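# Pack three belt fish into an upright open can

## Task

Move three fish off the belt and put them in the open can so that every one of them rests entirely within it, with the can still standing upright at the end.

## Robot and tools

Robot: two arms, left_arm and right_arm. left_arm holds a left hand and right_arm a right hand; each hand has sixteen finger motors. Scene frame: origin at table-top height, halfway between the nominal arm bases, +z up, +x forward over the table, left_arm toward +y. The real bases sit at left_arm (+0.001, +0.262, 0) m, quat_wxyz (+1.000, 0, 0, +0.014), and right_arm (+0.024, -0.313, 0) m, quat_wxyz (+1.000, 0, 0, -0.008). Hand positions, targets, velocities and wrist-camera poses are reported in each arm's own base frame. Fixed cameras and the table use the scene frame. Reported positions can be off by a few centimetres, more at long reach.

Hand point axes (right hand): +z runs along straight fingers toward the tips, +x goes across the palm away from the thumb, +y points out of the back, so the palm face is at y = -0.062. Straight fingertips reach about 0.139 m past the knuckles at z = -0.017. The left hand mirrors this, so its +x points toward the thumb. A rigid mast sticks out near the wrist (x +0.05 to +0.10, z -0.16 to -0.11, out to y = +0.06; x sign flips on the left hand) and can strike objects.

execute_actions(actions, cameras). actions is a list of up to 15 actions. Each action is a list of 1 to 15 rows. One row is one control step of 1/30 s; a short action repeats its final row until 15 steps pass, so each action lasts 0.5 s. Every row has exactly 48 numbers in [-1, 1], covering both arms even if only one moves, in this order: left_arm dx, dy, dz, rx, ry, rz; the left hand's sixteen motor goals; left current_limit; left speed; then the same 24 for right_arm and its hand.

Arm numbers are offsets, not poses. Each row is measured from the arm's Hand target at the moment that action begins, not from the previous row, and the next action starts counting from the new Hand target, so sending the same offset again moves further. Axes are the arm's own base axes; rotation turns about the Hand target position. Scale: 1.0 equals 0.6 m for dx, dy, dz and 180 degrees for rx, ry, rz, which form one rotation vector. A translation longer than 1.0 gets shortened along its direction. The controller limits commanded orientation to 40 degrees from the measured one and favours position when both cannot be met. The hand often stops short of the target; an all-zero action requests the target again, and if it still falls short, send the remaining gap as an offset. Very small moves may not begin. The elbow sags under load, so aim higher than needed. To stop pressing on something, command the target back past the hand point.

Hand numbers, in this fixed order: index_mcp, index_abd, index_pip, index_dip, thumb_cmc, thumb_axl, thumb_mcp, thumb_ipl, middle_mcp, middle_abd, middle_pip, middle_dip, ring_mcp, ring_abd, ring_pip, ring_dip. Each is an absolute goal angle scaled between the hinge's two stops, not an offset. Going toward -1 curls fingers toward the palm. Straight values: _mcp +0.75, _abd +0.00, _pip +0.58, _dip +0.70, thumb_cmc +0.71 (flat beside the palm; toward -1 it swings in front), thumb_axl +0.68, thumb_mcp +0.23, thumb_ipl +0.17. A zero is a real goal; to keep a hand unchanged, resend its hand_goal, hand_current_limit and hand_speed. current_limit maps -1..+1 onto 0..550 mA (minimum 11 mA) for all motors; speed sets goal travel at (speed+1)/2 of 8.5 rad/s. Starting values: current_limit +0.4, speed -0.6; settings persist until changed. A finger only squeezes when its goal lies past the object's surface.

cameras: list of names from cam_high, cam_low, cam_left_wrist, cam_right_wrist, or ["all"], or []. Images come back only when asked or when actions is empty. An unknown name voids the call.

Results: per arm, end_effector_position (m) and end_effector_quat_wxyz in base frame, Hand target (where the next offsets start), joint positions, velocities (may say "within noise" or be omitted), torques, some mid-motion positions. Per hand: hand_goal, hand_measured (same scale; resending these loosens a grip), hand_current_ma (positive means pushing toward -1), hand_state per motor: moving, goal, blocked, overload. Also hand_current_limit, hand_speed, motor temperatures.

zoom_image(camera, region): region is [x0, y0, x1, y1] in pixels of that camera's latest image (504x504, origin top-left), at most 504 on a side; only cameras in the newest images.

finished_scene(scene): integer number of the current scene; ends it permanently. Call only once all three fish lie fully in the can, the can stands upright, and everything stays that way without the robot.

Avoid: dropping fish from height or releasing moving items; knocking anything off the table; hard hits on fixed or heavy objects; arms or hands touching or gripping each other; the can tipping. A motor drawing 495 mA or more for 5 s shuts off for 10 s. Motors heat when holding loads, stretched, or pushing; at 85 °C a MOTOR HOT line appears, and at 100 °C that arm goes limp for 30 to 60 s or more. Objects can sometimes be nudged by outside disturbances; check images before finishing.

Each tool is called after "Call:" by a JSON object that holds its "api" and its "payload".

## Session

Call:
{"api": "execute_actions", "payload": {"actions": []}}

Scene clock: 0.00 s.
left_arm: end_effector_position=(+0.4804, -0.1836, +0.3824) hand_goal=(+0.754, +0.000, +0.576, +0.696, +0.714, +0.678, +0.226, +0.168, +0.754, +0.000, +0.576, +0.696, +0.754, +0.000, +0.576, +0.696) hand_measured=(+0.754, +0.000, +0.576, +0.696, +0.714, +0.678, +0.226, +0.168, +0.754, +0.000, +0.576, +0.696, +0.754, +0.000, +0.576, +0.696) hand_current_ma=(+0, +0, +0, +0, +0, +0, +0, +0, +0, +0, +0, +0, +0, +0, +0, +0) hand_state=(goal, goal, goal, goal, goal, goal, goal, goal, goal, goal, goal, goal, goal, goal, goal, goal) hand_current_limit=0.40 hand_speed=-0.60 end_effector_quat_wxyz=(+0.194, +0.738, +0.290, +0.577) | right_arm: end_effector_position=(+0.6253, +0.2509, +0.2625) hand_goal=(+0.754, +0.000, +0.576, +0.696, +0.714, +0.678, +0.226, +0.168, +0.754, +0.000, +0.576, +0.696, +0.754, +0.000, +0.576, +0.696) hand_measured=(+0.754, +0.000, +0.576, +0.696, +0.714, +0.678, +0.226, +0.168, +0.754, +0.000, +0.576, +0.696, +0.754, +0.000, +0.576, +0.696) hand_current_ma=(+0, +0, +0, +0, +0, +0, +0, +0, +0, +0, +0, +0, +0, +0, +0, +0) hand_state=(goal, goal, goal, goal, goal, goal, goal, goal, goal, goal, goal, goal, goal, goal, goal, goal) hand_current_limit=0.40 hand_speed=-0.60 end_effector_quat_wxyz=(-0.083, +0.302, +0.943, +0.114)
Joint positions: left_arm=[-0.453 1.04 0.742 0.002 -0.484 0.732] | right_arm=[0.257 1.911 1.987 -1.666 -0.283 -0.697]
Joint velocities: within noise
Joint torques (N m): no reading
Motor temperatures (°C): left_arm=[31 27 31 26 26 30] | right_arm=[27 31 26 28 25 28]
Heat: left arm: hottest waist 31 °C; right arm: hottest shoulder 31 °C.
Hand target: left_arm +0.4824, -0.1845, +0.4050; +0.206, +0.726, +0.291, +0.588 | right_arm +0.6290, +0.2519, +0.2828; -0.066, +0.299, +0.944, +0.125

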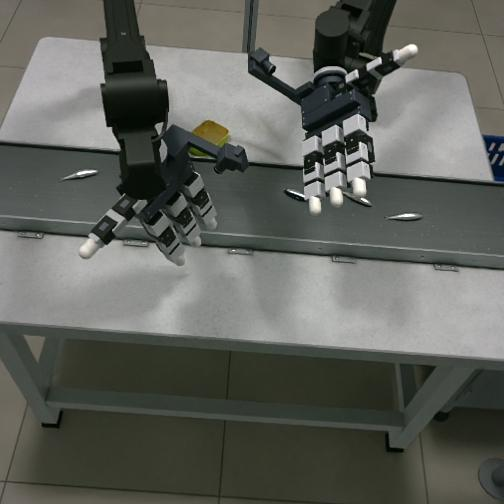

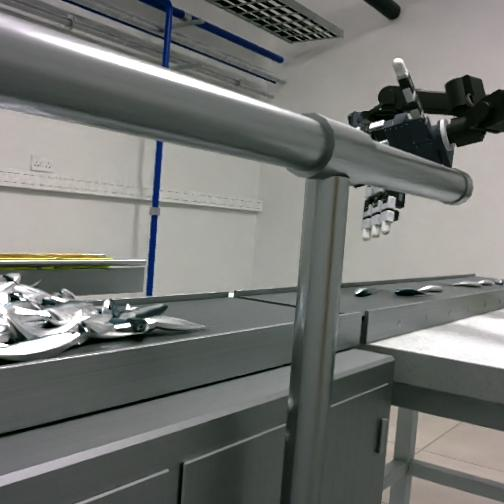

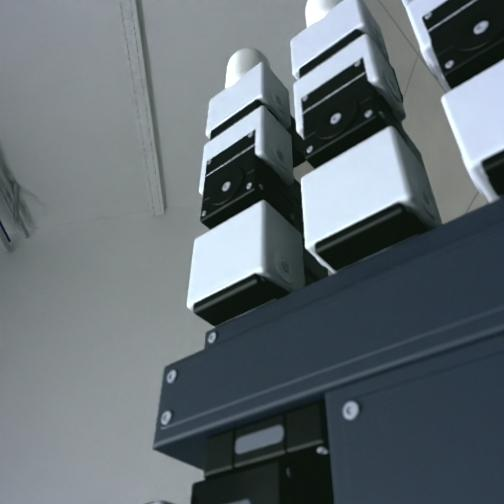

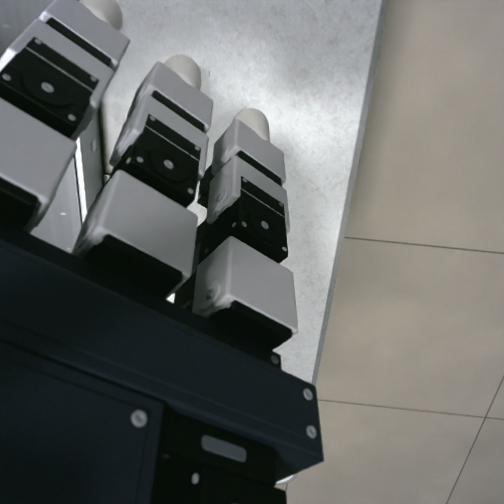

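Call:
{"api": "zoom_image", "payload": {"camera": "cam_high", "region": [0, 80, 252, 280]}}

Call:
{"api": "zoom_image", "payload": {"camera": "cam_high", "region": [252, 80, 504, 280]}}

Call:
{"api": "zoom_image", "payload": {"camera": "cam_low", "region": [300, 220, 504, 380]}}

Scaled by 2.000 from the camera's 504x504 image, which has a finer 720x720 frame.

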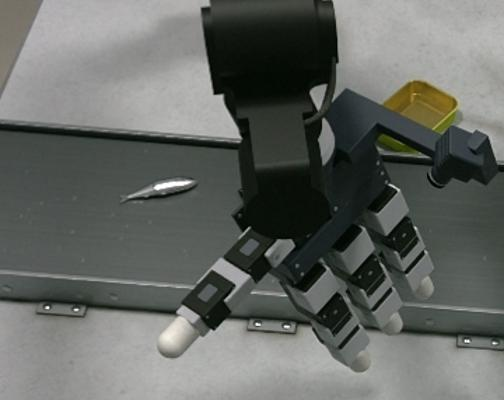

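Scaled by 2.000 from the camera's 504x504 image, which has a finer 720x720 frame.

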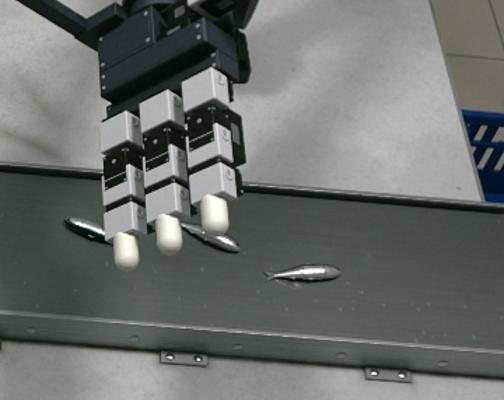

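Scaled by 2.471 from the camera's 504x504 image, which has a finer 720x720 frame.

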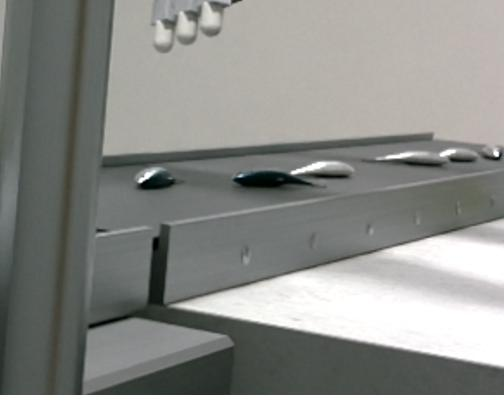

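Call:
{"api": "execute_actions", "payload": {"actions": [[[0,0,0,0,0,0,0.754,0,0.576,0.696,0.714,0.678,0.226,0.168,0.754,0,0.576,0.696,0.754,0,0.576,0.696,0.4,-0.6,-0.12,-0.12,0.15,0,0,0,0.754,0,0.576,0.696,0.714,0.678,0.226,0.168,0.754,0,0.576,0.696,0.754,0,0.576,0.696,0.4,-0.6]],[[0,0,0.1,0,0,0,0.754,0,0.576,0.696,0.714,0.678,0.226,0.168,0.754,0,0.576,0.696,0.754,0,0.576,0.696,0.4,-0.6,-0.15,-0.15,0.1,0,0,0,0.754,0,0.576,0.696,0.714,0.678,0.226,0.168,0.754,0,0.576,0.696,0.754,0,0.576,0.696,0.4,-0.6]]], "cameras": ["cam_high"]}}

Scene clock: 261.50 s.
left_arm: end_effector_position=(+0.4785, -0.1828, +0.4344) hand_goal=(+0.754, +0.000, +0.576, +0.696, +0.714, +0.678, +0.226, +0.168, +0.754, +0.000, +0.576, +0.696, +0.754, +0.000, +0.576, +0.696) hand_measured=(+0.758, -0.002, +0.576, +0.696, +0.718, +0.678, +0.226, +0.168, +0.758, -0.002, +0.576, +0.696, +0.760, -0.002, +0.576, +0.696) hand_current_ma=(+23, -5, +3, +0, +21, -3, -1, -2, +21, -5, +3, +0, +26, -5, +3, +0) hand_state=(goal, goal, goal, goal, goal, goal, goal, goal, goal, goal, goal, goal, goal, goal, goal, goal) hand_current_limit=0.40 hand_speed=-0.60 end_effector_quat_wxyz=(+0.195, +0.738, +0.289, +0.578) | right_arm: end_effector_position=(+0.4675, +0.0837, +0.4227) hand_goal=(+0.754, +0.000, +0.576, +0.696, +0.714, +0.678, +0.226, +0.168, +0.754, +0.000, +0.576, +0.696, +0.754, +0.000, +0.576, +0.696) hand_measured=(+0.756, +0.002, +0.576, +0.696, +0.718, +0.678, +0.222, +0.168, +0.756, +0.002, +0.576, +0.696, +0.756, +0.002, +0.576, +0.696) hand_current_ma=(+6, +4, -2, +0, +8, -2, -16, -1, +5, +4, -2, +0, +5, +4, -1, +0) hand_state=(goal, goal, goal, goal, goal, goal, goal, goal, goal, goal, goal, goal, goal, goal, goal, goal) hand_current_limit=0.40 hand_speed=-0.60 end_effector_quat_wxyz=(+0.034, +0.328, +0.928, +0.174)
Joint positions: left_arm=[-0.453 0.998 0.854 -0.149 -0.483 0.733] | right_arm=[-0.042 1.315 1.624 -1.706 -0.313 -0.905]
Joint torques (N m): left_arm=[-0.97 -6.83 15.91 2.5 -0.16 0.06] | right_arm=[2.26 -9.17 8.05 0.05 -0.45 -0.18]
Motor temperatures (°C): left_arm=[30 27 50 26 26 29] | right_arm=[26 38 34 27 25 27]
Heat: left arm: hottest elbow 50 °C; right arm: hottest shoulder 38 °C.
Hand target: left_arm +0.4824, -0.1846, +0.4650; +0.206, +0.726, +0.291, +0.588 | right_arm +0.4670, +0.0900, +0.4329; -0.066, +0.299, +0.944, +0.125
Off the commanded pose: left_arm 0.031 m, 2 deg | right_arm 0.012 m, 13 deg.
joint sent to its limit (right arm) — joint 4 (wrist pitch), lower limit. The joint targets are off in orientation, not in position.
Step readings (end_effector_position of left_arm | right_arm):
0: (+0.4804, -0.1836, +0.3824) | (+0.6253, +0.2509, +0.2625)
1: (+0.4804, -0.1836, +0.3824) | (+0.6212, +0.2484, +0.2648)
2: (+0.4804, -0.1836, +0.3824) | (+0.6091, +0.2431, +0.2643)
4: (+0.4804, -0.1836, +0.3824) | (+0.5856, +0.2253, +0.2758)
8: (+0.4804, -0.1836, +0.3824) | (+0.5628, +0.1880, +0.3418)
15: (+0.4804, -0.1836, +0.3824) | (+0.5470, +0.1732, +0.3887)
16: (+0.4805, -0.1837, +0.3838) | (+0.5437, +0.1711, +0.3859)
17: (+0.4808, -0.1839, +0.3825) | (+0.5328, +0.1652, +0.3778)
19: (+0.4799, -0.1835, +0.3919) | (+0.5082, +0.1388, +0.3691)
23: (+0.4782, -0.1826, +0.4234) | (+0.4795, +0.0874, +0.4040)
30: (+0.4785, -0.1828, +0.4349) | (+0.4592, +0.0835, +0.4356)
Images, in order (width x height): cam_high 504x504.

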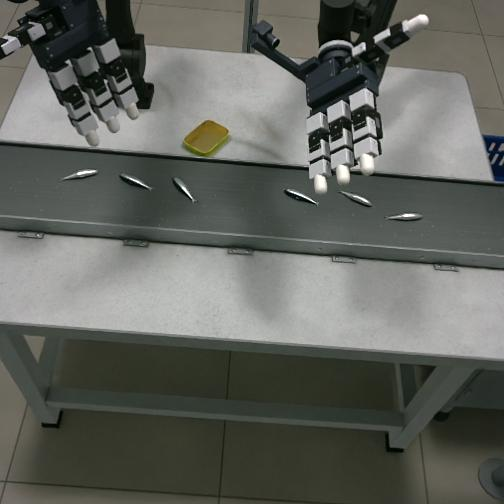

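Call:
{"api": "zoom_image", "payload": {"camera": "cam_high", "region": [50, 110, 250, 250]}}

Call:
{"api": "zoom_image", "payload": {"camera": "cam_high", "region": [170, 110, 250, 166]}}

Call:
{"api": "zoom_image", "payload": {"camera": "cam_high", "region": [260, 130, 460, 270]}}

Scaled by 2.520 from the camera's 504x504 image, which has a finer 720x720 frame.

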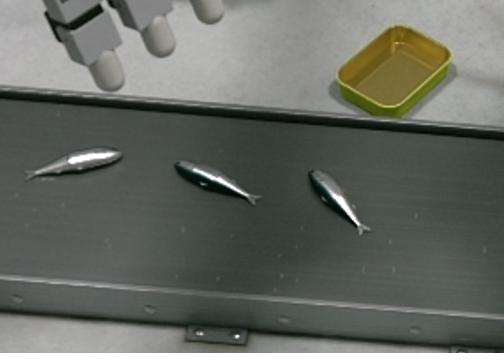

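Scaled by 6.300 from the camera's 504x504 image, which has a finer 720x720 frame.

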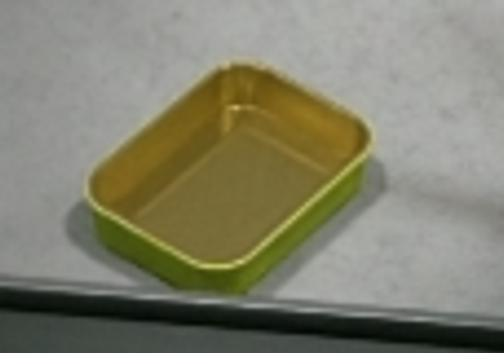

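Scaled by 2.520 from the camera's 504x504 image, which has a finer 720x720 frame.

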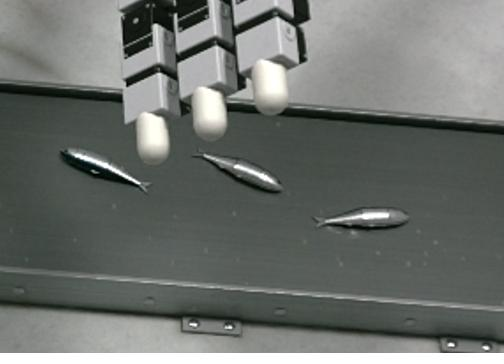

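Call:
{"api": "execute_actions", "payload": {"actions": [[[-0.1,0.05,-0.03,-0.0095,0.21,0,0.754,0,0.576,0.696,0.714,0.678,0.226,0.168,0.754,0,0.576,0.696,0.754,0,0.576,0.696,0.4,-0.6,-0.05,-0.05,0,0,0,0,0.754,0,0.576,0.696,0.714,0.678,0.226,0.168,0.754,0,0.576,0.696,0.754,0,0.576,0.696,0.4,-0.6]],[[-0.1,0.05,-0.03,-0.0095,0.21,0,0.754,0,0.576,0.696,0.714,0.678,0.226,0.168,0.754,0,0.576,0.696,0.754,0,0.576,0.696,0.4,-0.6,0,0,0,0,0,0,0.754,0,0.576,0.696,0.714,0.678,0.226,0.168,0.754,0,0.576,0.696,0.754,0,0.576,0.696,0.4,-0.6]]], "cameras": ["cam_high","cam_left_wrist"]}}

Scene clock: 382.60 s.
left_arm: end_effector_position=(+0.3594, -0.1214, +0.4040) hand_goal=(+0.754, +0.000, +0.576, +0.696, +0.714, +0.678, +0.226, +0.168, +0.754, +0.000, +0.576, +0.696, +0.754, +0.000, +0.576, +0.696) hand_measured=(+0.756, -0.002, +0.576, +0.696, +0.716, +0.678, +0.222, +0.168, +0.756, -0.002, +0.576, +0.696, +0.756, -0.002, +0.576, +0.696) hand_current_ma=(+9, -7, -2, +0, +10, -3, -24, -1, +9, -7, -2, +0, +12, -8, -2, +0) hand_state=(goal, goal, goal, goal, goal, goal, goal, goal, goal, goal, goal, goal, goal, goal, goal, goal) hand_current_limit=0.40 hand_speed=-0.60 end_effector_quat_wxyz=(+0.073, +0.920, +0.375, +0.093) | right_arm: end_effector_position=(+0.4387, +0.0619, +0.4235) hand_goal=(+0.754, +0.000, +0.576, +0.696, +0.714, +0.678, +0.226, +0.168, +0.754, +0.000, +0.576, +0.696, +0.754, +0.000, +0.576, +0.696) hand_measured=(+0.756, +0.002, +0.576, +0.696, +0.716, +0.678, +0.222, +0.168, +0.756, +0.002, +0.576, +0.696, +0.756, +0.002, +0.576, +0.696) hand_current_ma=(+3, +3, -2, +0, +6, -2, -16, -1, +3, +3, -1, +0, +3, +4, -1, +0) hand_state=(goal, goal, goal, goal, goal, goal, goal, goal, goal, goal, goal, goal, goal, goal, goal, goal) hand_current_limit=0.40 hand_speed=-0.60 end_effector_quat_wxyz=(+0.049, +0.321, +0.930, +0.174)
Joint positions: left_arm=[-0.259 1.019 1.383 -1.698 0.004 0.537] | right_arm=[-0.109 1.237 1.551 -1.705 -0.318 -0.986]
Joint torques (N m): left_arm=[-1.08 -4.78 14.46 0.99 0.11 0.12] | right_arm=[0.32 -9.17 7.77 0.29 -0.37 -0.17]
Motor temperatures (°C): left_arm=[30 27 59 26 26 29] | right_arm=[26 33 35 27 25 27]
Heat: left arm: hottest elbow 59 °C; right arm: hottest elbow 35 °C.
Hand target: left_arm +0.3624, -0.1246, +0.4290; +0.004, +0.928, +0.372, +0.012 | right_arm +0.4371, +0.0600, +0.4327; -0.066, +0.299, +0.944, +0.125
Off the commanded pose: left_arm 0.025 m, 12 deg | right_arm 0.010 m, 15 deg.
joint sent to its limit (left arm) — joint 4 (wrist pitch), lower limit. The joint targets are off in orientation, not in position.
joint sent to its limit (right arm) — joint 4 (wrist pitch), lower limit. The joint targets are off in orientation, not in position.
Step readings (end_effector_position of left_arm | right_arm):
0: (+0.4785, -0.1828, +0.4344) | (+0.4675, +0.0838, +0.4227)
1: (+0.4742, -0.1836, +0.4275) | (+0.4651, +0.0831, +0.4213)
2: (+0.4662, -0.1838, +0.4170) | (+0.4610, +0.0813, +0.4183)
4: (+0.4386, -0.1780, +0.4018) | (+0.4508, +0.0721, +0.4129)
8: (+0.4074, -0.1607, +0.4160) | (+0.4424, +0.0604, +0.4196)
15: (+0.4174, -0.1567, +0.4397) | (+0.4390, +0.0615, +0.4234)
16: (+0.4071, -0.1603, +0.4303) | (+0.4390, +0.0615, +0.4234)
17: (+0.3927, -0.1624, +0.4168) | (+0.4389, +0.0616, +0.4234)
19: (+0.3672, -0.1514, +0.4034) | (+0.4389, +0.0617, +0.4234)
23: (+0.3607, -0.1223, +0.4028) | (+0.4388, +0.0618, +0.4234)
30: (+0.3596, -0.1211, +0.4040) | (+0.4388, +0.0618, +0.4235)
camera_calibration:
cam_left_wrist: T_world_to_cam=[[-0.969357, -0.103571, -0.222754, 0.390221], [-0.227897, 0.717644, 0.658066, -0.146958], [0.0917018, 0.688666, -0.719257, 0.465496], [0, 0, 0, 1]] pos_world=[0.302085, -0.174692, 0.518442]
Images, in order (width x height): cam_high 504x504, cam_left_wrist 504x504.

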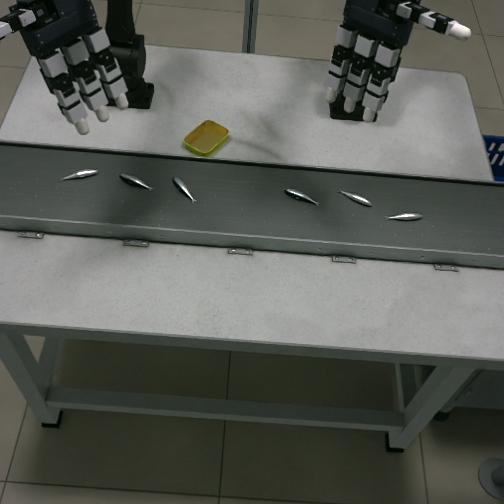

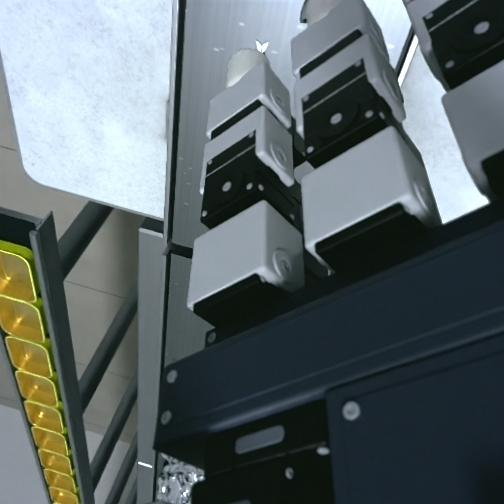

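Call:
{"api": "execute_actions", "payload": {"actions": [[[-0.0135,0.018,-0.094,0,0,0.203,0.754,0.35,0.576,0.696,0.714,0.678,0.226,0.168,0.754,-0.35,0.576,0.696,-0.2,0,-0.4,0.26,0.4,-0.6,0,0,0,0,0,0,0.754,0,0.576,0.696,0.714,0.678,0.226,0.168,0.754,0,0.576,0.696,0.754,0,0.576,0.696,0.4,-0.6]],[[-0.0135,0.018,-0.094,0,0,0.203,0.754,0.35,0.576,0.696,0.714,0.678,0.226,0.168,0.754,-0.35,0.576,0.696,-0.2,0,-0.4,0.26,0.4,-0.6,0,0,0,0,0,0,0.754,0,0.576,0.696,0.714,0.678,0.226,0.168,0.754,0,0.576,0.696,0.754,0,0.576,0.696,0.4,-0.6]],[[-0.0135,0.018,-0.094,0,0,0.203,0.754,0.35,0.576,0.696,0.714,0.678,0.226,0.168,0.754,-0.35,0.576,0.696,-0.2,0,-0.4,0.26,0.4,-0.6,0,0,0,0,0,0,0.754,0,0.576,0.696,0.714,0.678,0.226,0.168,0.754,0,0.576,0.696,0.754,0,0.576,0.696,0.4,-0.6]]], "cameras": ["cam_high","cam_low","cam_left_wrist"]}}

Scene clock: 420.00 s.
left_arm: end_effector_position=(+0.3362, -0.0947, +0.2562) hand_goal=(+0.754, +0.350, +0.576, +0.696, +0.714, +0.678, +0.226, +0.168, +0.754, -0.350, +0.576, +0.696, -0.200, +0.000, -0.400, +0.260) hand_measured=(+0.754, +0.348, +0.574, +0.696, +0.714, +0.678, +0.222, +0.168, +0.754, -0.346, +0.576, +0.696, -0.182, -0.002, -0.394, +0.262) hand_current_ma=(-1, -6, -5, +0, -2, -3, -20, -1, +1, +17, -1, +0, +85, -4, +23, +11) hand_state=(goal, goal, goal, goal, goal, goal, goal, goal, goal, goal, goal, goal, goal, goal, goal, goal) hand_current_limit=0.40 hand_speed=-0.60 end_effector_quat_wxyz=(-0.018, +0.238, +0.971, +0.012) | right_arm: end_effector_position=(+0.4387, +0.0619, +0.4235) hand_goal=(+0.754, +0.000, +0.576, +0.696, +0.714, +0.678, +0.226, +0.168, +0.754, +0.000, +0.576, +0.696, +0.754, +0.000, +0.576, +0.696) hand_measured=(+0.756, +0.002, +0.576, +0.696, +0.716, +0.678, +0.222, +0.168, +0.756, +0.002, +0.576, +0.696, +0.756, +0.002, +0.576, +0.696) hand_current_ma=(+3, +3, -2, +0, +6, -2, -16, -1, +3, +3, -1, +0, +3, +4, -1, +0) hand_state=(goal, goal, goal, goal, goal, goal, goal, goal, goal, goal, goal, goal, goal, goal, goal, goal) hand_current_limit=0.40 hand_speed=-0.60 end_effector_quat_wxyz=(+0.049, +0.321, +0.930, +0.174)
Joint positions: left_arm=[-0.522 1.319 1.286 -1.579 -0.012 -1.612] | right_arm=[-0.109 1.237 1.551 -1.705 -0.318 -0.986]
Joint torques (N m): left_arm=[-0.09 -10.52 9.18 1.1 -0.26 0.01] | right_arm=[1.14 -9.35 7.47 0.31 -0.38 -0.17]
Motor temperatures (°C): left_arm=[30 27 53 25 26 28] | right_arm=[26 33 36 27 25 27]
Heat: left arm: hottest elbow 53 °C; right arm: hottest elbow 36 °C.
Hand target: left_arm +0.3382, -0.0922, +0.2597; -0.007, +0.230, +0.973, +0.010 | right_arm +0.4371, +0.0600, +0.4327; -0.066, +0.299, +0.944, +0.125
Off the commanded pose: left_arm 0.005 m, 2 deg | right_arm 0.010 m, 15 deg.
joint sent to its limit (right arm) — joint 4 (wrist pitch), lower limit. The joint targets are off in orientation, not in position.
Step readings (end_effector_position of left_arm | right_arm):
0: (+0.3594, -0.1215, +0.4040) | (+0.4387, +0.0619, +0.4235)
1: (+0.3601, -0.1187, +0.3993) | (+0.4387, +0.0619, +0.4235)
2: (+0.3596, -0.1150, +0.3946) | (+0.4387, +0.0619, +0.4235)
4: (+0.3520, -0.1209, +0.3803) | (+0.4387, +0.0619, +0.4235)
8: (+0.3480, -0.1309, +0.3697) | (+0.4387, +0.0619, +0.4235)
15: (+0.3511, -0.1174, +0.3661) | (+0.4387, +0.0619, +0.4235)
16: (+0.3498, -0.1145, +0.3616) | (+0.4387, +0.0619, +0.4235)
17: (+0.3477, -0.1117, +0.3564) | (+0.4387, +0.0619, +0.4235)
19: (+0.3441, -0.1137, +0.3453) | (+0.4387, +0.0619, +0.4235)
23: (+0.3474, -0.1169, +0.3141) | (+0.4387, +0.0619, +0.4235)
30: (+0.3471, -0.1087, +0.3013) | (+0.4387, +0.0619, +0.4235)
31: (+0.3436, -0.1080, +0.2974) | (+0.4387, +0.0619, +0.4235)
32: (+0.3403, -0.1080, +0.2928) | (+0.4387, +0.0619, +0.4235)
34: (+0.3410, -0.1060, +0.2829) | (+0.4387, +0.0619, +0.4235)
38: (+0.3444, -0.1003, +0.2626) | (+0.4387, +0.0619, +0.4235)
45: (+0.3388, -0.0954, +0.2561) | (+0.4387, +0.0619, +0.4235)
camera_calibration:
cam_left_wrist: T_world_to_cam=[[0.399127, -0.915793, -0.0449498, -0.244978], [-0.595633, -0.29624, 0.746635, -0.0691865], [-0.697079, -0.271229, -0.663714, 0.502974], [0, 0, 0, 1]] pos_world=[0.40718, -0.108424, 0.374476]
Images, in order (width x height): cam_high 504x504, cam_low 504x504, cam_left_wrist 504x504.

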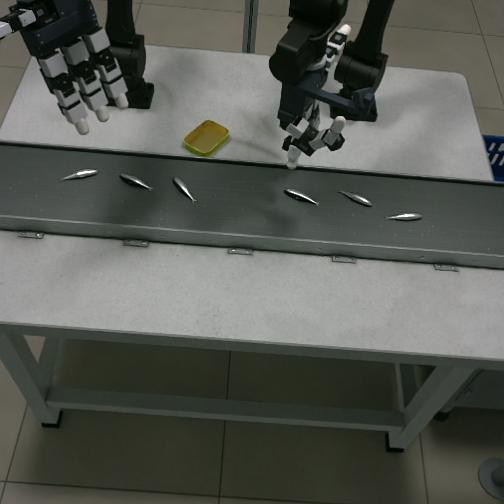

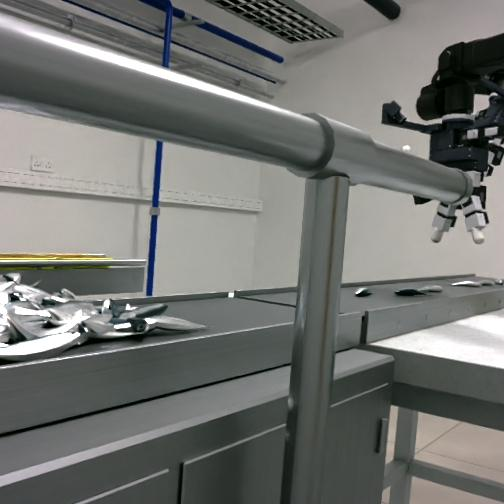

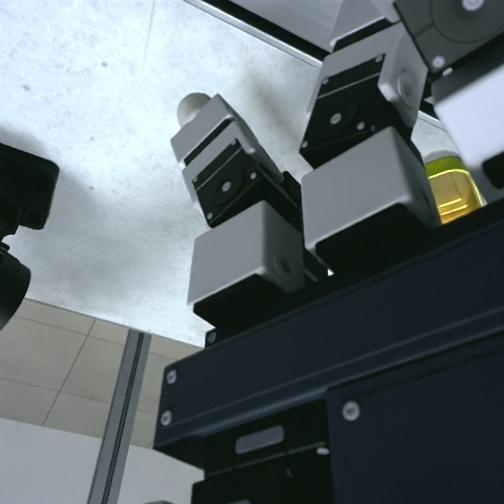

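Call:
{"api": "zoom_image", "payload": {"camera": "cam_high", "region": [250, 90, 380, 220]}}

Scaled by 3.877 from the camera's 504x504 image, which has a finer 720x720 frame.

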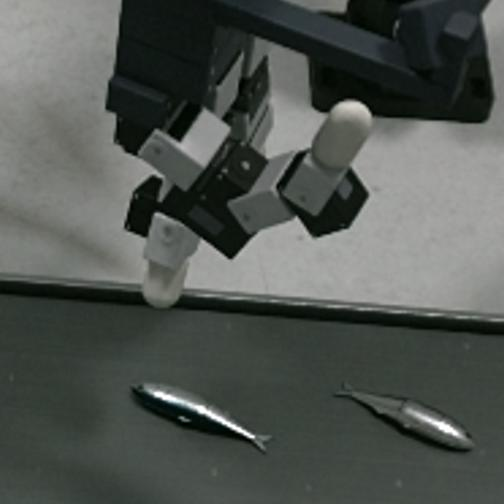

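Call:
{"api": "execute_actions", "payload": {"actions": [[[0.079,0.0128,-0.067,0,0,0,0.754,0.35,0.576,0.696,0.714,0.678,0.226,0.168,0.754,-0.35,0.576,0.696,-0.2,0,-0.4,0.26,0.4,-0.6,0,0,0,0,0,0,0.754,0,0.576,0.696,0.714,0.678,0.226,0.168,0.754,0,0.576,0.696,0.754,0,0.576,0.696,0.4,-0.6]]], "cameras": ["cam_high","cam_low","cam_left_wrist"]}}

Call:
{"api": "zoom_image", "payload": {"camera": "cam_high", "region": [250, 100, 380, 230]}}

Call:
{"api": "zoom_image", "payload": {"camera": "cam_low", "region": [344, 160, 504, 320]}}

Scene clock: 470.27 s.
left_arm: end_effector_position=(+0.3827, -0.0810, +0.2149) hand_goal=(+0.754, +0.350, +0.576, +0.696, +0.714, +0.678, +0.226, +0.168, +0.754, -0.350, +0.576, +0.696, -0.200, +0.000, -0.400, +0.260) hand_measured=(+0.754, +0.348, +0.574, +0.696, +0.714, +0.678, +0.222, +0.168, +0.754, -0.346, +0.576, +0.696, -0.182, +0.000, -0.396, +0.262) hand_current_ma=(+0, -4, -5, +0, +0, -3, -19, -1, -1, +15, -1, +0, +84, -3, +20, +11) hand_state=(goal, goal, goal, goal, goal, goal, goal, goal, goal, goal, goal, goal, goal, goal, goal, goal) hand_current_limit=0.40 hand_speed=-0.60 end_effector_quat_wxyz=(-0.019, +0.224, +0.974, +0.013) | right_arm: end_effector_position=(+0.4387, +0.0619, +0.4235) hand_goal=(+0.754, +0.000, +0.576, +0.696, +0.714, +0.678, +0.226, +0.168, +0.754, +0.000, +0.576, +0.696, +0.754, +0.000, +0.576, +0.696) hand_measured=(+0.756, +0.002, +0.576, +0.696, +0.716, +0.678, +0.222, +0.168, +0.756, +0.002, +0.576, +0.696, +0.756, +0.002, +0.576, +0.696) hand_current_ma=(+3, +3, -2, +0, +6, -2, -16, -1, +3, +3, -1, +0, +3, +4, -1, +0) hand_state=(goal, goal, goal, goal, goal, goal, goal, goal, goal, goal, goal, goal, goal, goal, goal, goal) hand_current_limit=0.40 hand_speed=-0.60 end_effector_quat_wxyz=(+0.049, +0.321, +0.930, +0.174)
Joint positions: left_arm=[-0.435 1.428 1.283 -1.469 -0.017 -1.555] | right_arm=[-0.109 1.237 1.551 -1.705 -0.318 -0.986]
Joint torques (N m): left_arm=[-1.14 -12.22 9.21 0.99 -0.11 0.13] | right_arm=[0.67 -9.17 7.66 0.16 -0.36 -0.17]
Heat: left arm: hottest elbow 49 °C; right arm: hottest elbow 36 °C.
Hand target: left_arm +0.3855, -0.0845, +0.2195; -0.007, +0.230, +0.973, +0.010 | right_arm +0.4371, +0.0600, +0.4327; -0.066, +0.299, +0.944, +0.125
Off the commanded pose: left_arm 0.006 m, 2 deg | right_arm 0.010 m, 15 deg.
joint sent to its limit (right arm) — joint 4 (wrist pitch), lower limit. The joint targets are off in orientation, not in position.
Step readings (end_effector_position of left_arm | right_arm):
0: (+0.3362, -0.0947, +0.2562) | (+0.4387, +0.0619, +0.4235)
1: (+0.3400, -0.0940, +0.2538) | (+0.4387, +0.0619, +0.4235)
2: (+0.3478, -0.0949, +0.2506) | (+0.4387, +0.0619, +0.4235)
4: (+0.3639, -0.0908, +0.2409) | (+0.4387, +0.0619, +0.4235)
8: (+0.3804, -0.0807, +0.2194) | (+0.4387, +0.0619, +0.4235)
15: (+0.3825, -0.0810, +0.2149) | (+0.4387, +0.0619, +0.4235)
camera_calibration:
cam_left_wrist: T_world_to_cam=[[0.426338, -0.903243, -0.0488603, -0.26138], [-0.585682, -0.316804, 0.746064, -0.0120081], [-0.689356, -0.289459, -0.664079, 0.507297], [0, 0, 0, 1]] pos_world=[0.454111, -0.0930524, 0.333073]
Images, in order (width x height): cam_high 504x504, cam_low 504x504, cam_left_wrist 504x504.

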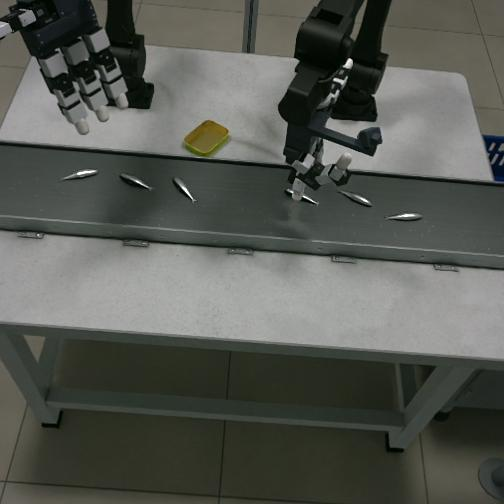

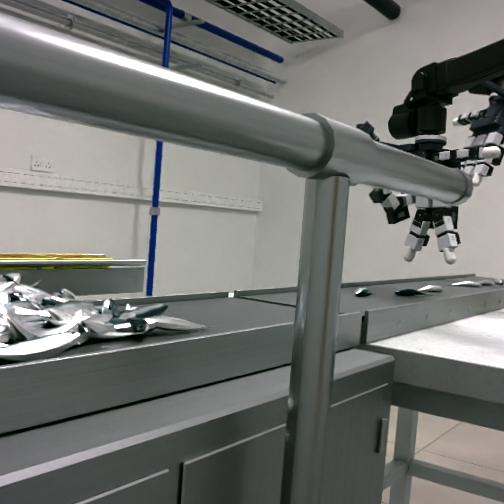

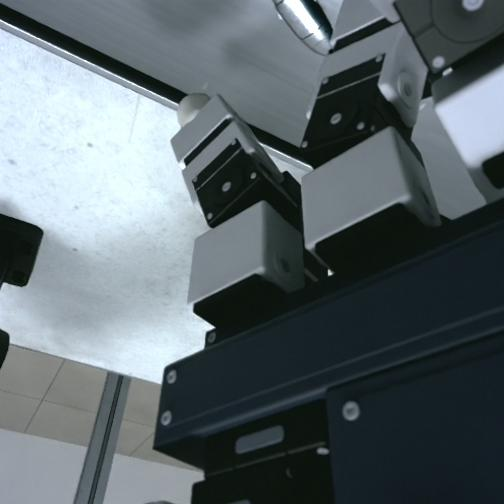

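Scaled by 3.877 from the camera's 504x504 image, which has a finer 720x720 frame.

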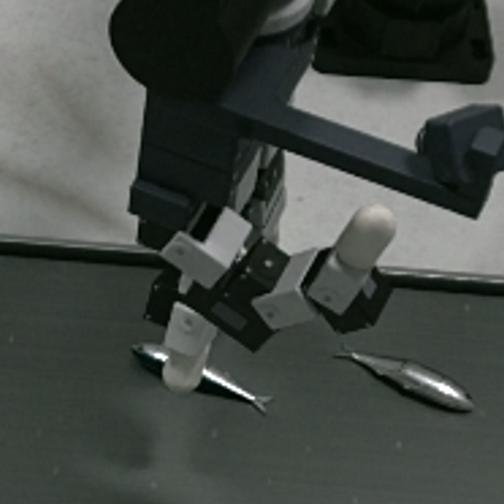

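Scaled by 3.150 from the camera's 504x504 image, which has a finer 720x720 frame.

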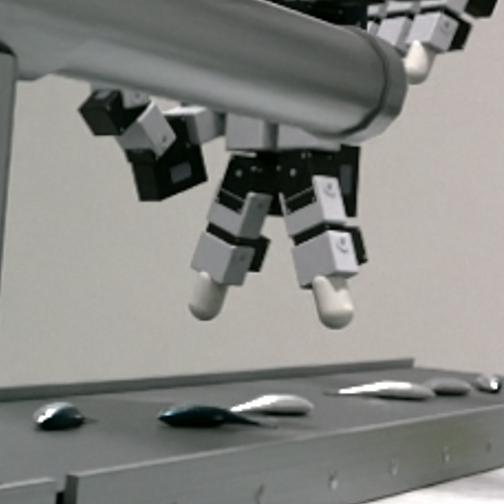

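Call:
{"api": "zoom_image", "payload": {"camera": "cam_left_wrist", "region": [220, 0, 380, 120]}}

Scaled by 3.150 from the camera's 504x504 image, which has a finer 720x720 frame.

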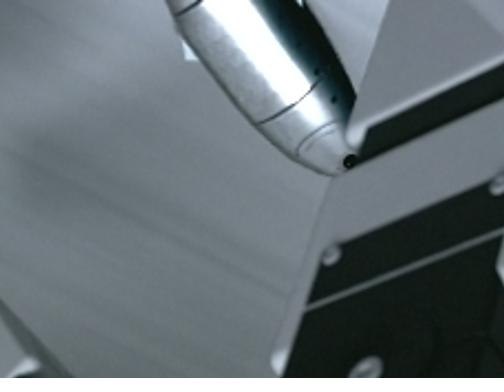

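Call:
{"api": "execute_actions", "payload": {"actions": [[[0,-0.003,-0.067,0,0,-0.01,0.754,0.12,0.576,0.696,0.714,0.678,0.226,0.168,0.754,-0.12,0.576,0.696,-0.2,0,-0.4,0.26,0.4,-0.6,0,0,0,0,0,0,0.754,0,0.576,0.696,0.714,0.678,0.226,0.168,0.754,0,0.576,0.696,0.754,0,0.576,0.696,0.4,-0.6]]], "cameras": ["cam_high","cam_low","cam_left_wrist"]}}

Call:
{"api": "zoom_image", "payload": {"camera": "cam_high", "region": [250, 100, 380, 230]}}

Call:
{"api": "zoom_image", "payload": {"camera": "cam_low", "region": [344, 200, 484, 340]}}

Scene clock: 536.70 s.
left_arm: end_effector_position=(+0.3814, -0.0805, +0.1787) hand_goal=(+0.754, +0.120, +0.576, +0.696, +0.714, +0.678, +0.226, +0.168, +0.754, -0.120, +0.576, +0.696, -0.200, +0.000, -0.400, +0.260) hand_measured=(+0.754, +0.122, +0.574, +0.696, +0.714, +0.678, +0.222, +0.168, +0.754, -0.122, +0.576, +0.696, -0.186, +0.000, -0.396, +0.262) hand_current_ma=(+0, +9, -5, +0, +0, -3, -19, -1, -1, -8, -1, +0, +72, -3, +20, +11) hand_state=(goal, goal, goal, goal, goal, goal, goal, goal, goal, goal, goal, goal, goal, goal, goal, goal) hand_current_limit=0.40 hand_speed=-0.60 end_effector_quat_wxyz=(-0.015, +0.237, +0.971, +0.012) | right_arm: end_effector_position=(+0.4387, +0.0619, +0.4235) hand_goal=(+0.754, +0.000, +0.576, +0.696, +0.714, +0.678, +0.226, +0.168, +0.754, +0.000, +0.576, +0.696, +0.754, +0.000, +0.576, +0.696) hand_measured=(+0.756, +0.002, +0.576, +0.696, +0.716, +0.678, +0.222, +0.168, +0.756, +0.002, +0.576, +0.696, +0.756, +0.002, +0.576, +0.696) hand_current_ma=(+3, +3, -2, +0, +6, -2, -16, -1, +3, +3, -1, +0, +3, +4, -1, +0) hand_state=(goal, goal, goal, goal, goal, goal, goal, goal, goal, goal, goal, goal, goal, goal, goal, goal) hand_current_limit=0.40 hand_speed=-0.60 end_effector_quat_wxyz=(+0.049, +0.321, +0.930, +0.174)
Joint positions: left_arm=[-0.437 1.43 1.19 -1.364 -0.017 -1.529] | right_arm=[-0.109 1.237 1.551 -1.705 -0.318 -0.986]
Joint torques (N m): left_arm=[-1.49 -10.99 9.22 1.13 -0.12 0.12] | right_arm=[0.97 -9.7 7.53 0.06 -0.36 -0.15]
Motor temperatures (°C): left_arm=[29 28 45 25 26 28] | right_arm=[26 33 36 27 25 27]
Heat: left arm: hottest elbow 45 °C; right arm: hottest elbow 36 °C.
Hand target: left_arm +0.3856, -0.0864, +0.1794; -0.007, +0.246, +0.969, +0.010 | right_arm +0.4371, +0.0600, +0.4327; -0.066, +0.299, +0.944, +0.125
Off the commanded pose: left_arm 0.007 m, 1 deg | right_arm 0.010 m, 15 deg.
joint sent to its limit (right arm) — joint 4 (wrist pitch), lower limit. The joint targets are off in orientation, not in position.
Step readings (end_effector_position of left_arm | right_arm):
0: (+0.3827, -0.0810, +0.2149) | (+0.4387, +0.0619, +0.4235)
1: (+0.3827, -0.0811, +0.2102) | (+0.4387, +0.0619, +0.4235)
2: (+0.3853, -0.0824, +0.2046) | (+0.4387, +0.0619, +0.4235)
4: (+0.3841, -0.0819, +0.1922) | (+0.4387, +0.0619, +0.4235)
8: (+0.3792, -0.0796, +0.1791) | (+0.4387, +0.0619, +0.4235)
15: (+0.3813, -0.0805, +0.1787) | (+0.4387, +0.0619, +0.4235)
camera_calibration:
cam_left_wrist: T_world_to_cam=[[0.401712, -0.914832, -0.0413573, -0.254934], [-0.599917, -0.297014, 0.742888, 0.0219815], [-0.691901, -0.273616, -0.668137, 0.485595], [0, 0, 0, 1]] pos_world=[0.451581, -0.0938263, 0.297571]
Images, in order (width x height): cam_high 504x504, cam_low 504x504, cam_left_wrist 504x504.

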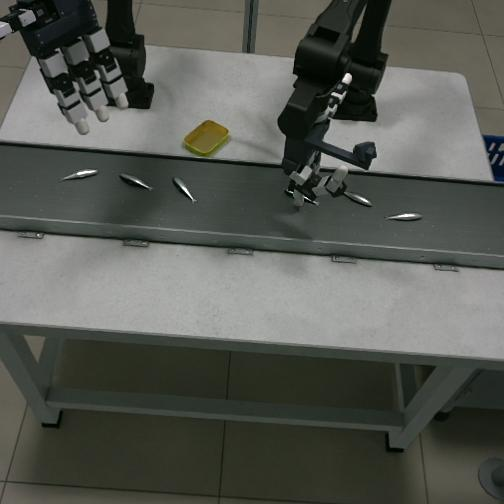

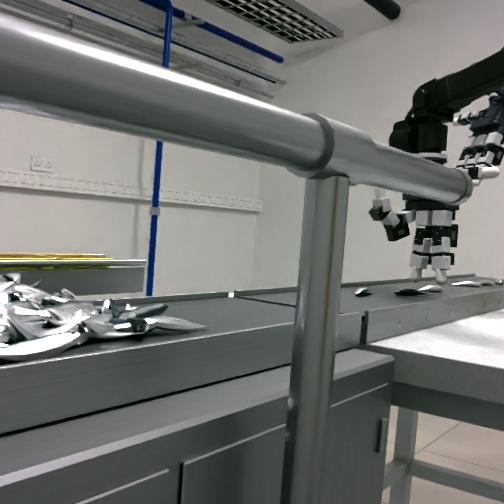

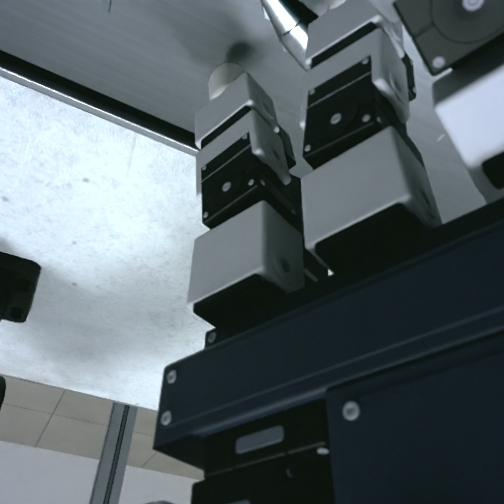

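Scaled by 3.877 from the camera's 504x504 image, which has a finer 720x720 frame.

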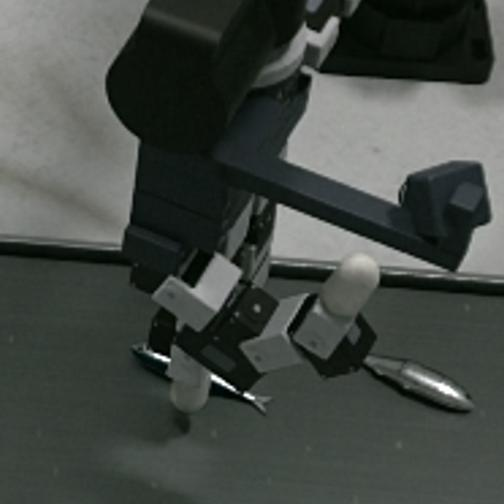

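Scaled by 3.600 from the camera's 504x504 image, which has a finer 720x720 frame.

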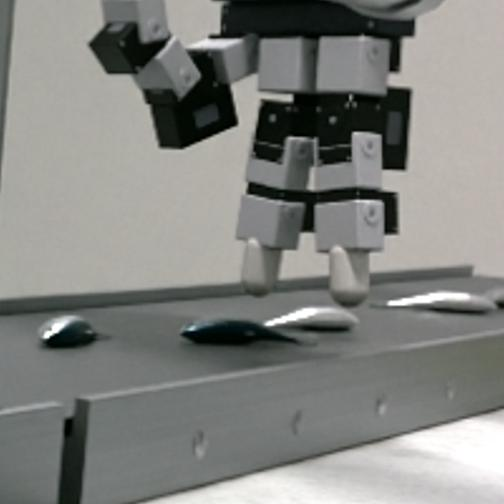

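Call:
{"api": "zoom_image", "payload": {"camera": "cam_left_wrist", "region": [220, 0, 380, 120]}}

Scaled by 3.150 from the camera's 504x504 image, which has a finer 720x720 frame.

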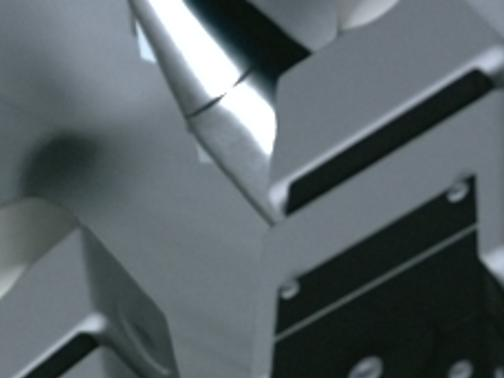

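Call:
{"api": "execute_actions", "payload": {"actions": [[[0.0,0.005,-0.025,0,0,0.0,0.754,0.12,0.576,0.696,0.714,0.678,0.226,0.168,0.754,-0.12,0.576,0.696,-0.2,0,-0.4,0.26,0.4,-0.6,0,0,0,0,0,0,0.754,0,0.576,0.696,0.714,0.678,0.226,0.168,0.754,0,0.576,0.696,0.754,0,0.576,0.696,0.4,-0.6]]], "cameras": ["cam_high","cam_low","cam_left_wrist"]}}

Call:
{"api": "zoom_image", "payload": {"camera": "cam_low", "region": [364, 220, 484, 340]}}

Scene clock: 558.47 s.
left_arm: end_effector_position=(+0.3825, -0.0809, +0.1681) hand_goal=(+0.754, +0.120, +0.576, +0.696, +0.714, +0.678, +0.226, +0.168, +0.754, -0.120, +0.576, +0.696, -0.200, +0.000, -0.400, +0.260) hand_measured=(+0.754, +0.122, +0.574, +0.696, +0.714, +0.678, +0.222, +0.168, +0.754, -0.122, +0.576, +0.696, -0.186, +0.000, -0.396, +0.262) hand_current_ma=(+0, +8, -5, +0, +0, -3, -19, -1, -1, -7, -1, +0, +72, -3, +20, +11) hand_state=(goal, goal, goal, goal, goal, goal, goal, goal, goal, goal, goal, goal, goal, goal, goal, goal) hand_current_limit=0.40 hand_speed=-0.60 end_effector_quat_wxyz=(-0.009, +0.241, +0.971, +0.011) | right_arm: end_effector_position=(+0.4387, +0.0619, +0.4235) hand_goal=(+0.754, +0.000, +0.576, +0.696, +0.714, +0.678, +0.226, +0.168, +0.754, +0.000, +0.576, +0.696, +0.754, +0.000, +0.576, +0.696) hand_measured=(+0.756, +0.002, +0.576, +0.696, +0.716, +0.678, +0.222, +0.168, +0.756, +0.002, +0.576, +0.696, +0.756, +0.002, +0.576, +0.696) hand_current_ma=(+3, +3, -2, +0, +6, -2, -16, -1, +3, +3, -1, +0, +3, +4, -1, +0) hand_state=(goal, goal, goal, goal, goal, goal, goal, goal, goal, goal, goal, goal, goal, goal, goal, goal) hand_current_limit=0.40 hand_speed=-0.60 end_effector_quat_wxyz=(+0.049, +0.321, +0.930, +0.174)
Joint positions: left_arm=[-0.437 1.432 1.163 -1.324 -0.017 -1.522] | right_arm=[-0.109 1.237 1.551 -1.705 -0.318 -0.986]
Joint torques (N m): left_arm=[-1.14 -10.29 8.47 1.24 -0.15 0.13] | right_arm=[1.73 -9.29 7.53 0.14 -0.35 -0.11]
Heat: left arm: hottest elbow 46 °C; right arm: hottest elbow 37 °C.
Hand target: left_arm +0.3855, -0.0834, +0.1644; -0.007, +0.246, +0.969, +0.010 | right_arm +0.4371, +0.0600, +0.4327; -0.066, +0.299, +0.944, +0.125
Off the commanded pose: left_arm 0.005 m, 1 deg | right_arm 0.010 m, 15 deg.
joint sent to its limit (right arm) — joint 4 (wrist pitch), lower limit. The joint targets are off in orientation, not in position.
Step readings (end_effector_position of left_arm | right_arm):
0: (+0.3814, -0.0805, +0.1787) | (+0.4387, +0.0619, +0.4235)
1: (+0.3815, -0.0805, +0.1773) | (+0.4387, +0.0619, +0.4235)
2: (+0.3831, -0.0812, +0.1751) | (+0.4387, +0.0619, +0.4235)
4: (+0.3837, -0.0815, +0.1713) | (+0.4387, +0.0619, +0.4235)
8: (+0.3820, -0.0807, +0.1681) | (+0.4387, +0.0619, +0.4235)
15: (+0.3825, -0.0809, +0.1681) | (+0.4387, +0.0619, +0.4235)
camera_calibration:
cam_left_wrist: T_world_to_cam=[[0.395807, -0.917759, -0.0324892, -0.255688], [-0.609725, -0.289086, 0.738014, 0.0357023], [-0.686711, -0.272302, -0.674003, 0.478221], [0, 0, 0, 1]] pos_world=[0.451371, -0.0941186, 0.287666]
Images, in order (width x height): cam_high 504x504, cam_low 504x504, cam_left_wrist 504x504.

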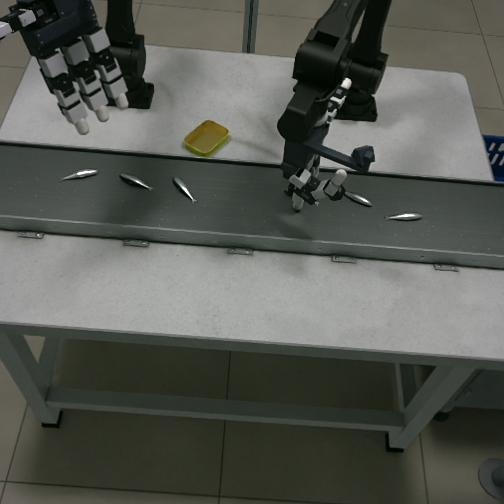

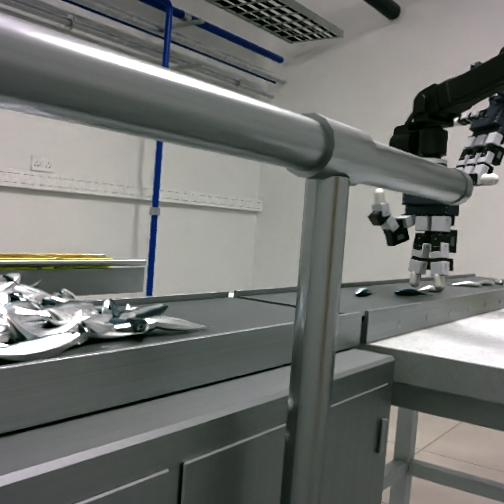

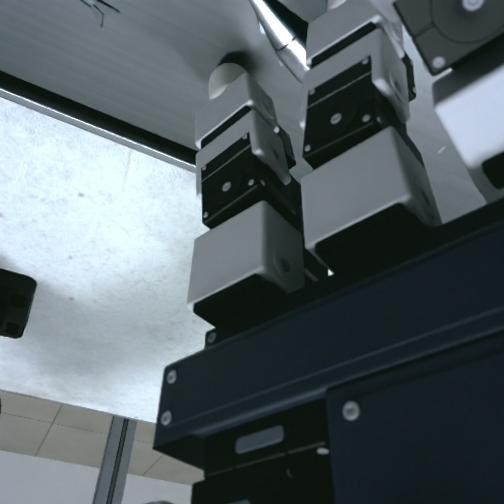

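Scaled by 4.200 from the camera's 504x504 image, which has a finer 720x720 frame.

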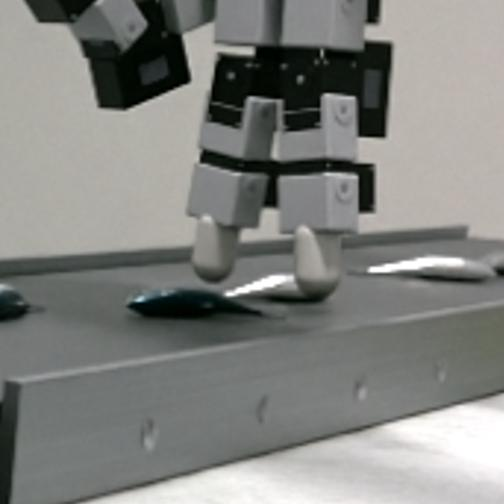

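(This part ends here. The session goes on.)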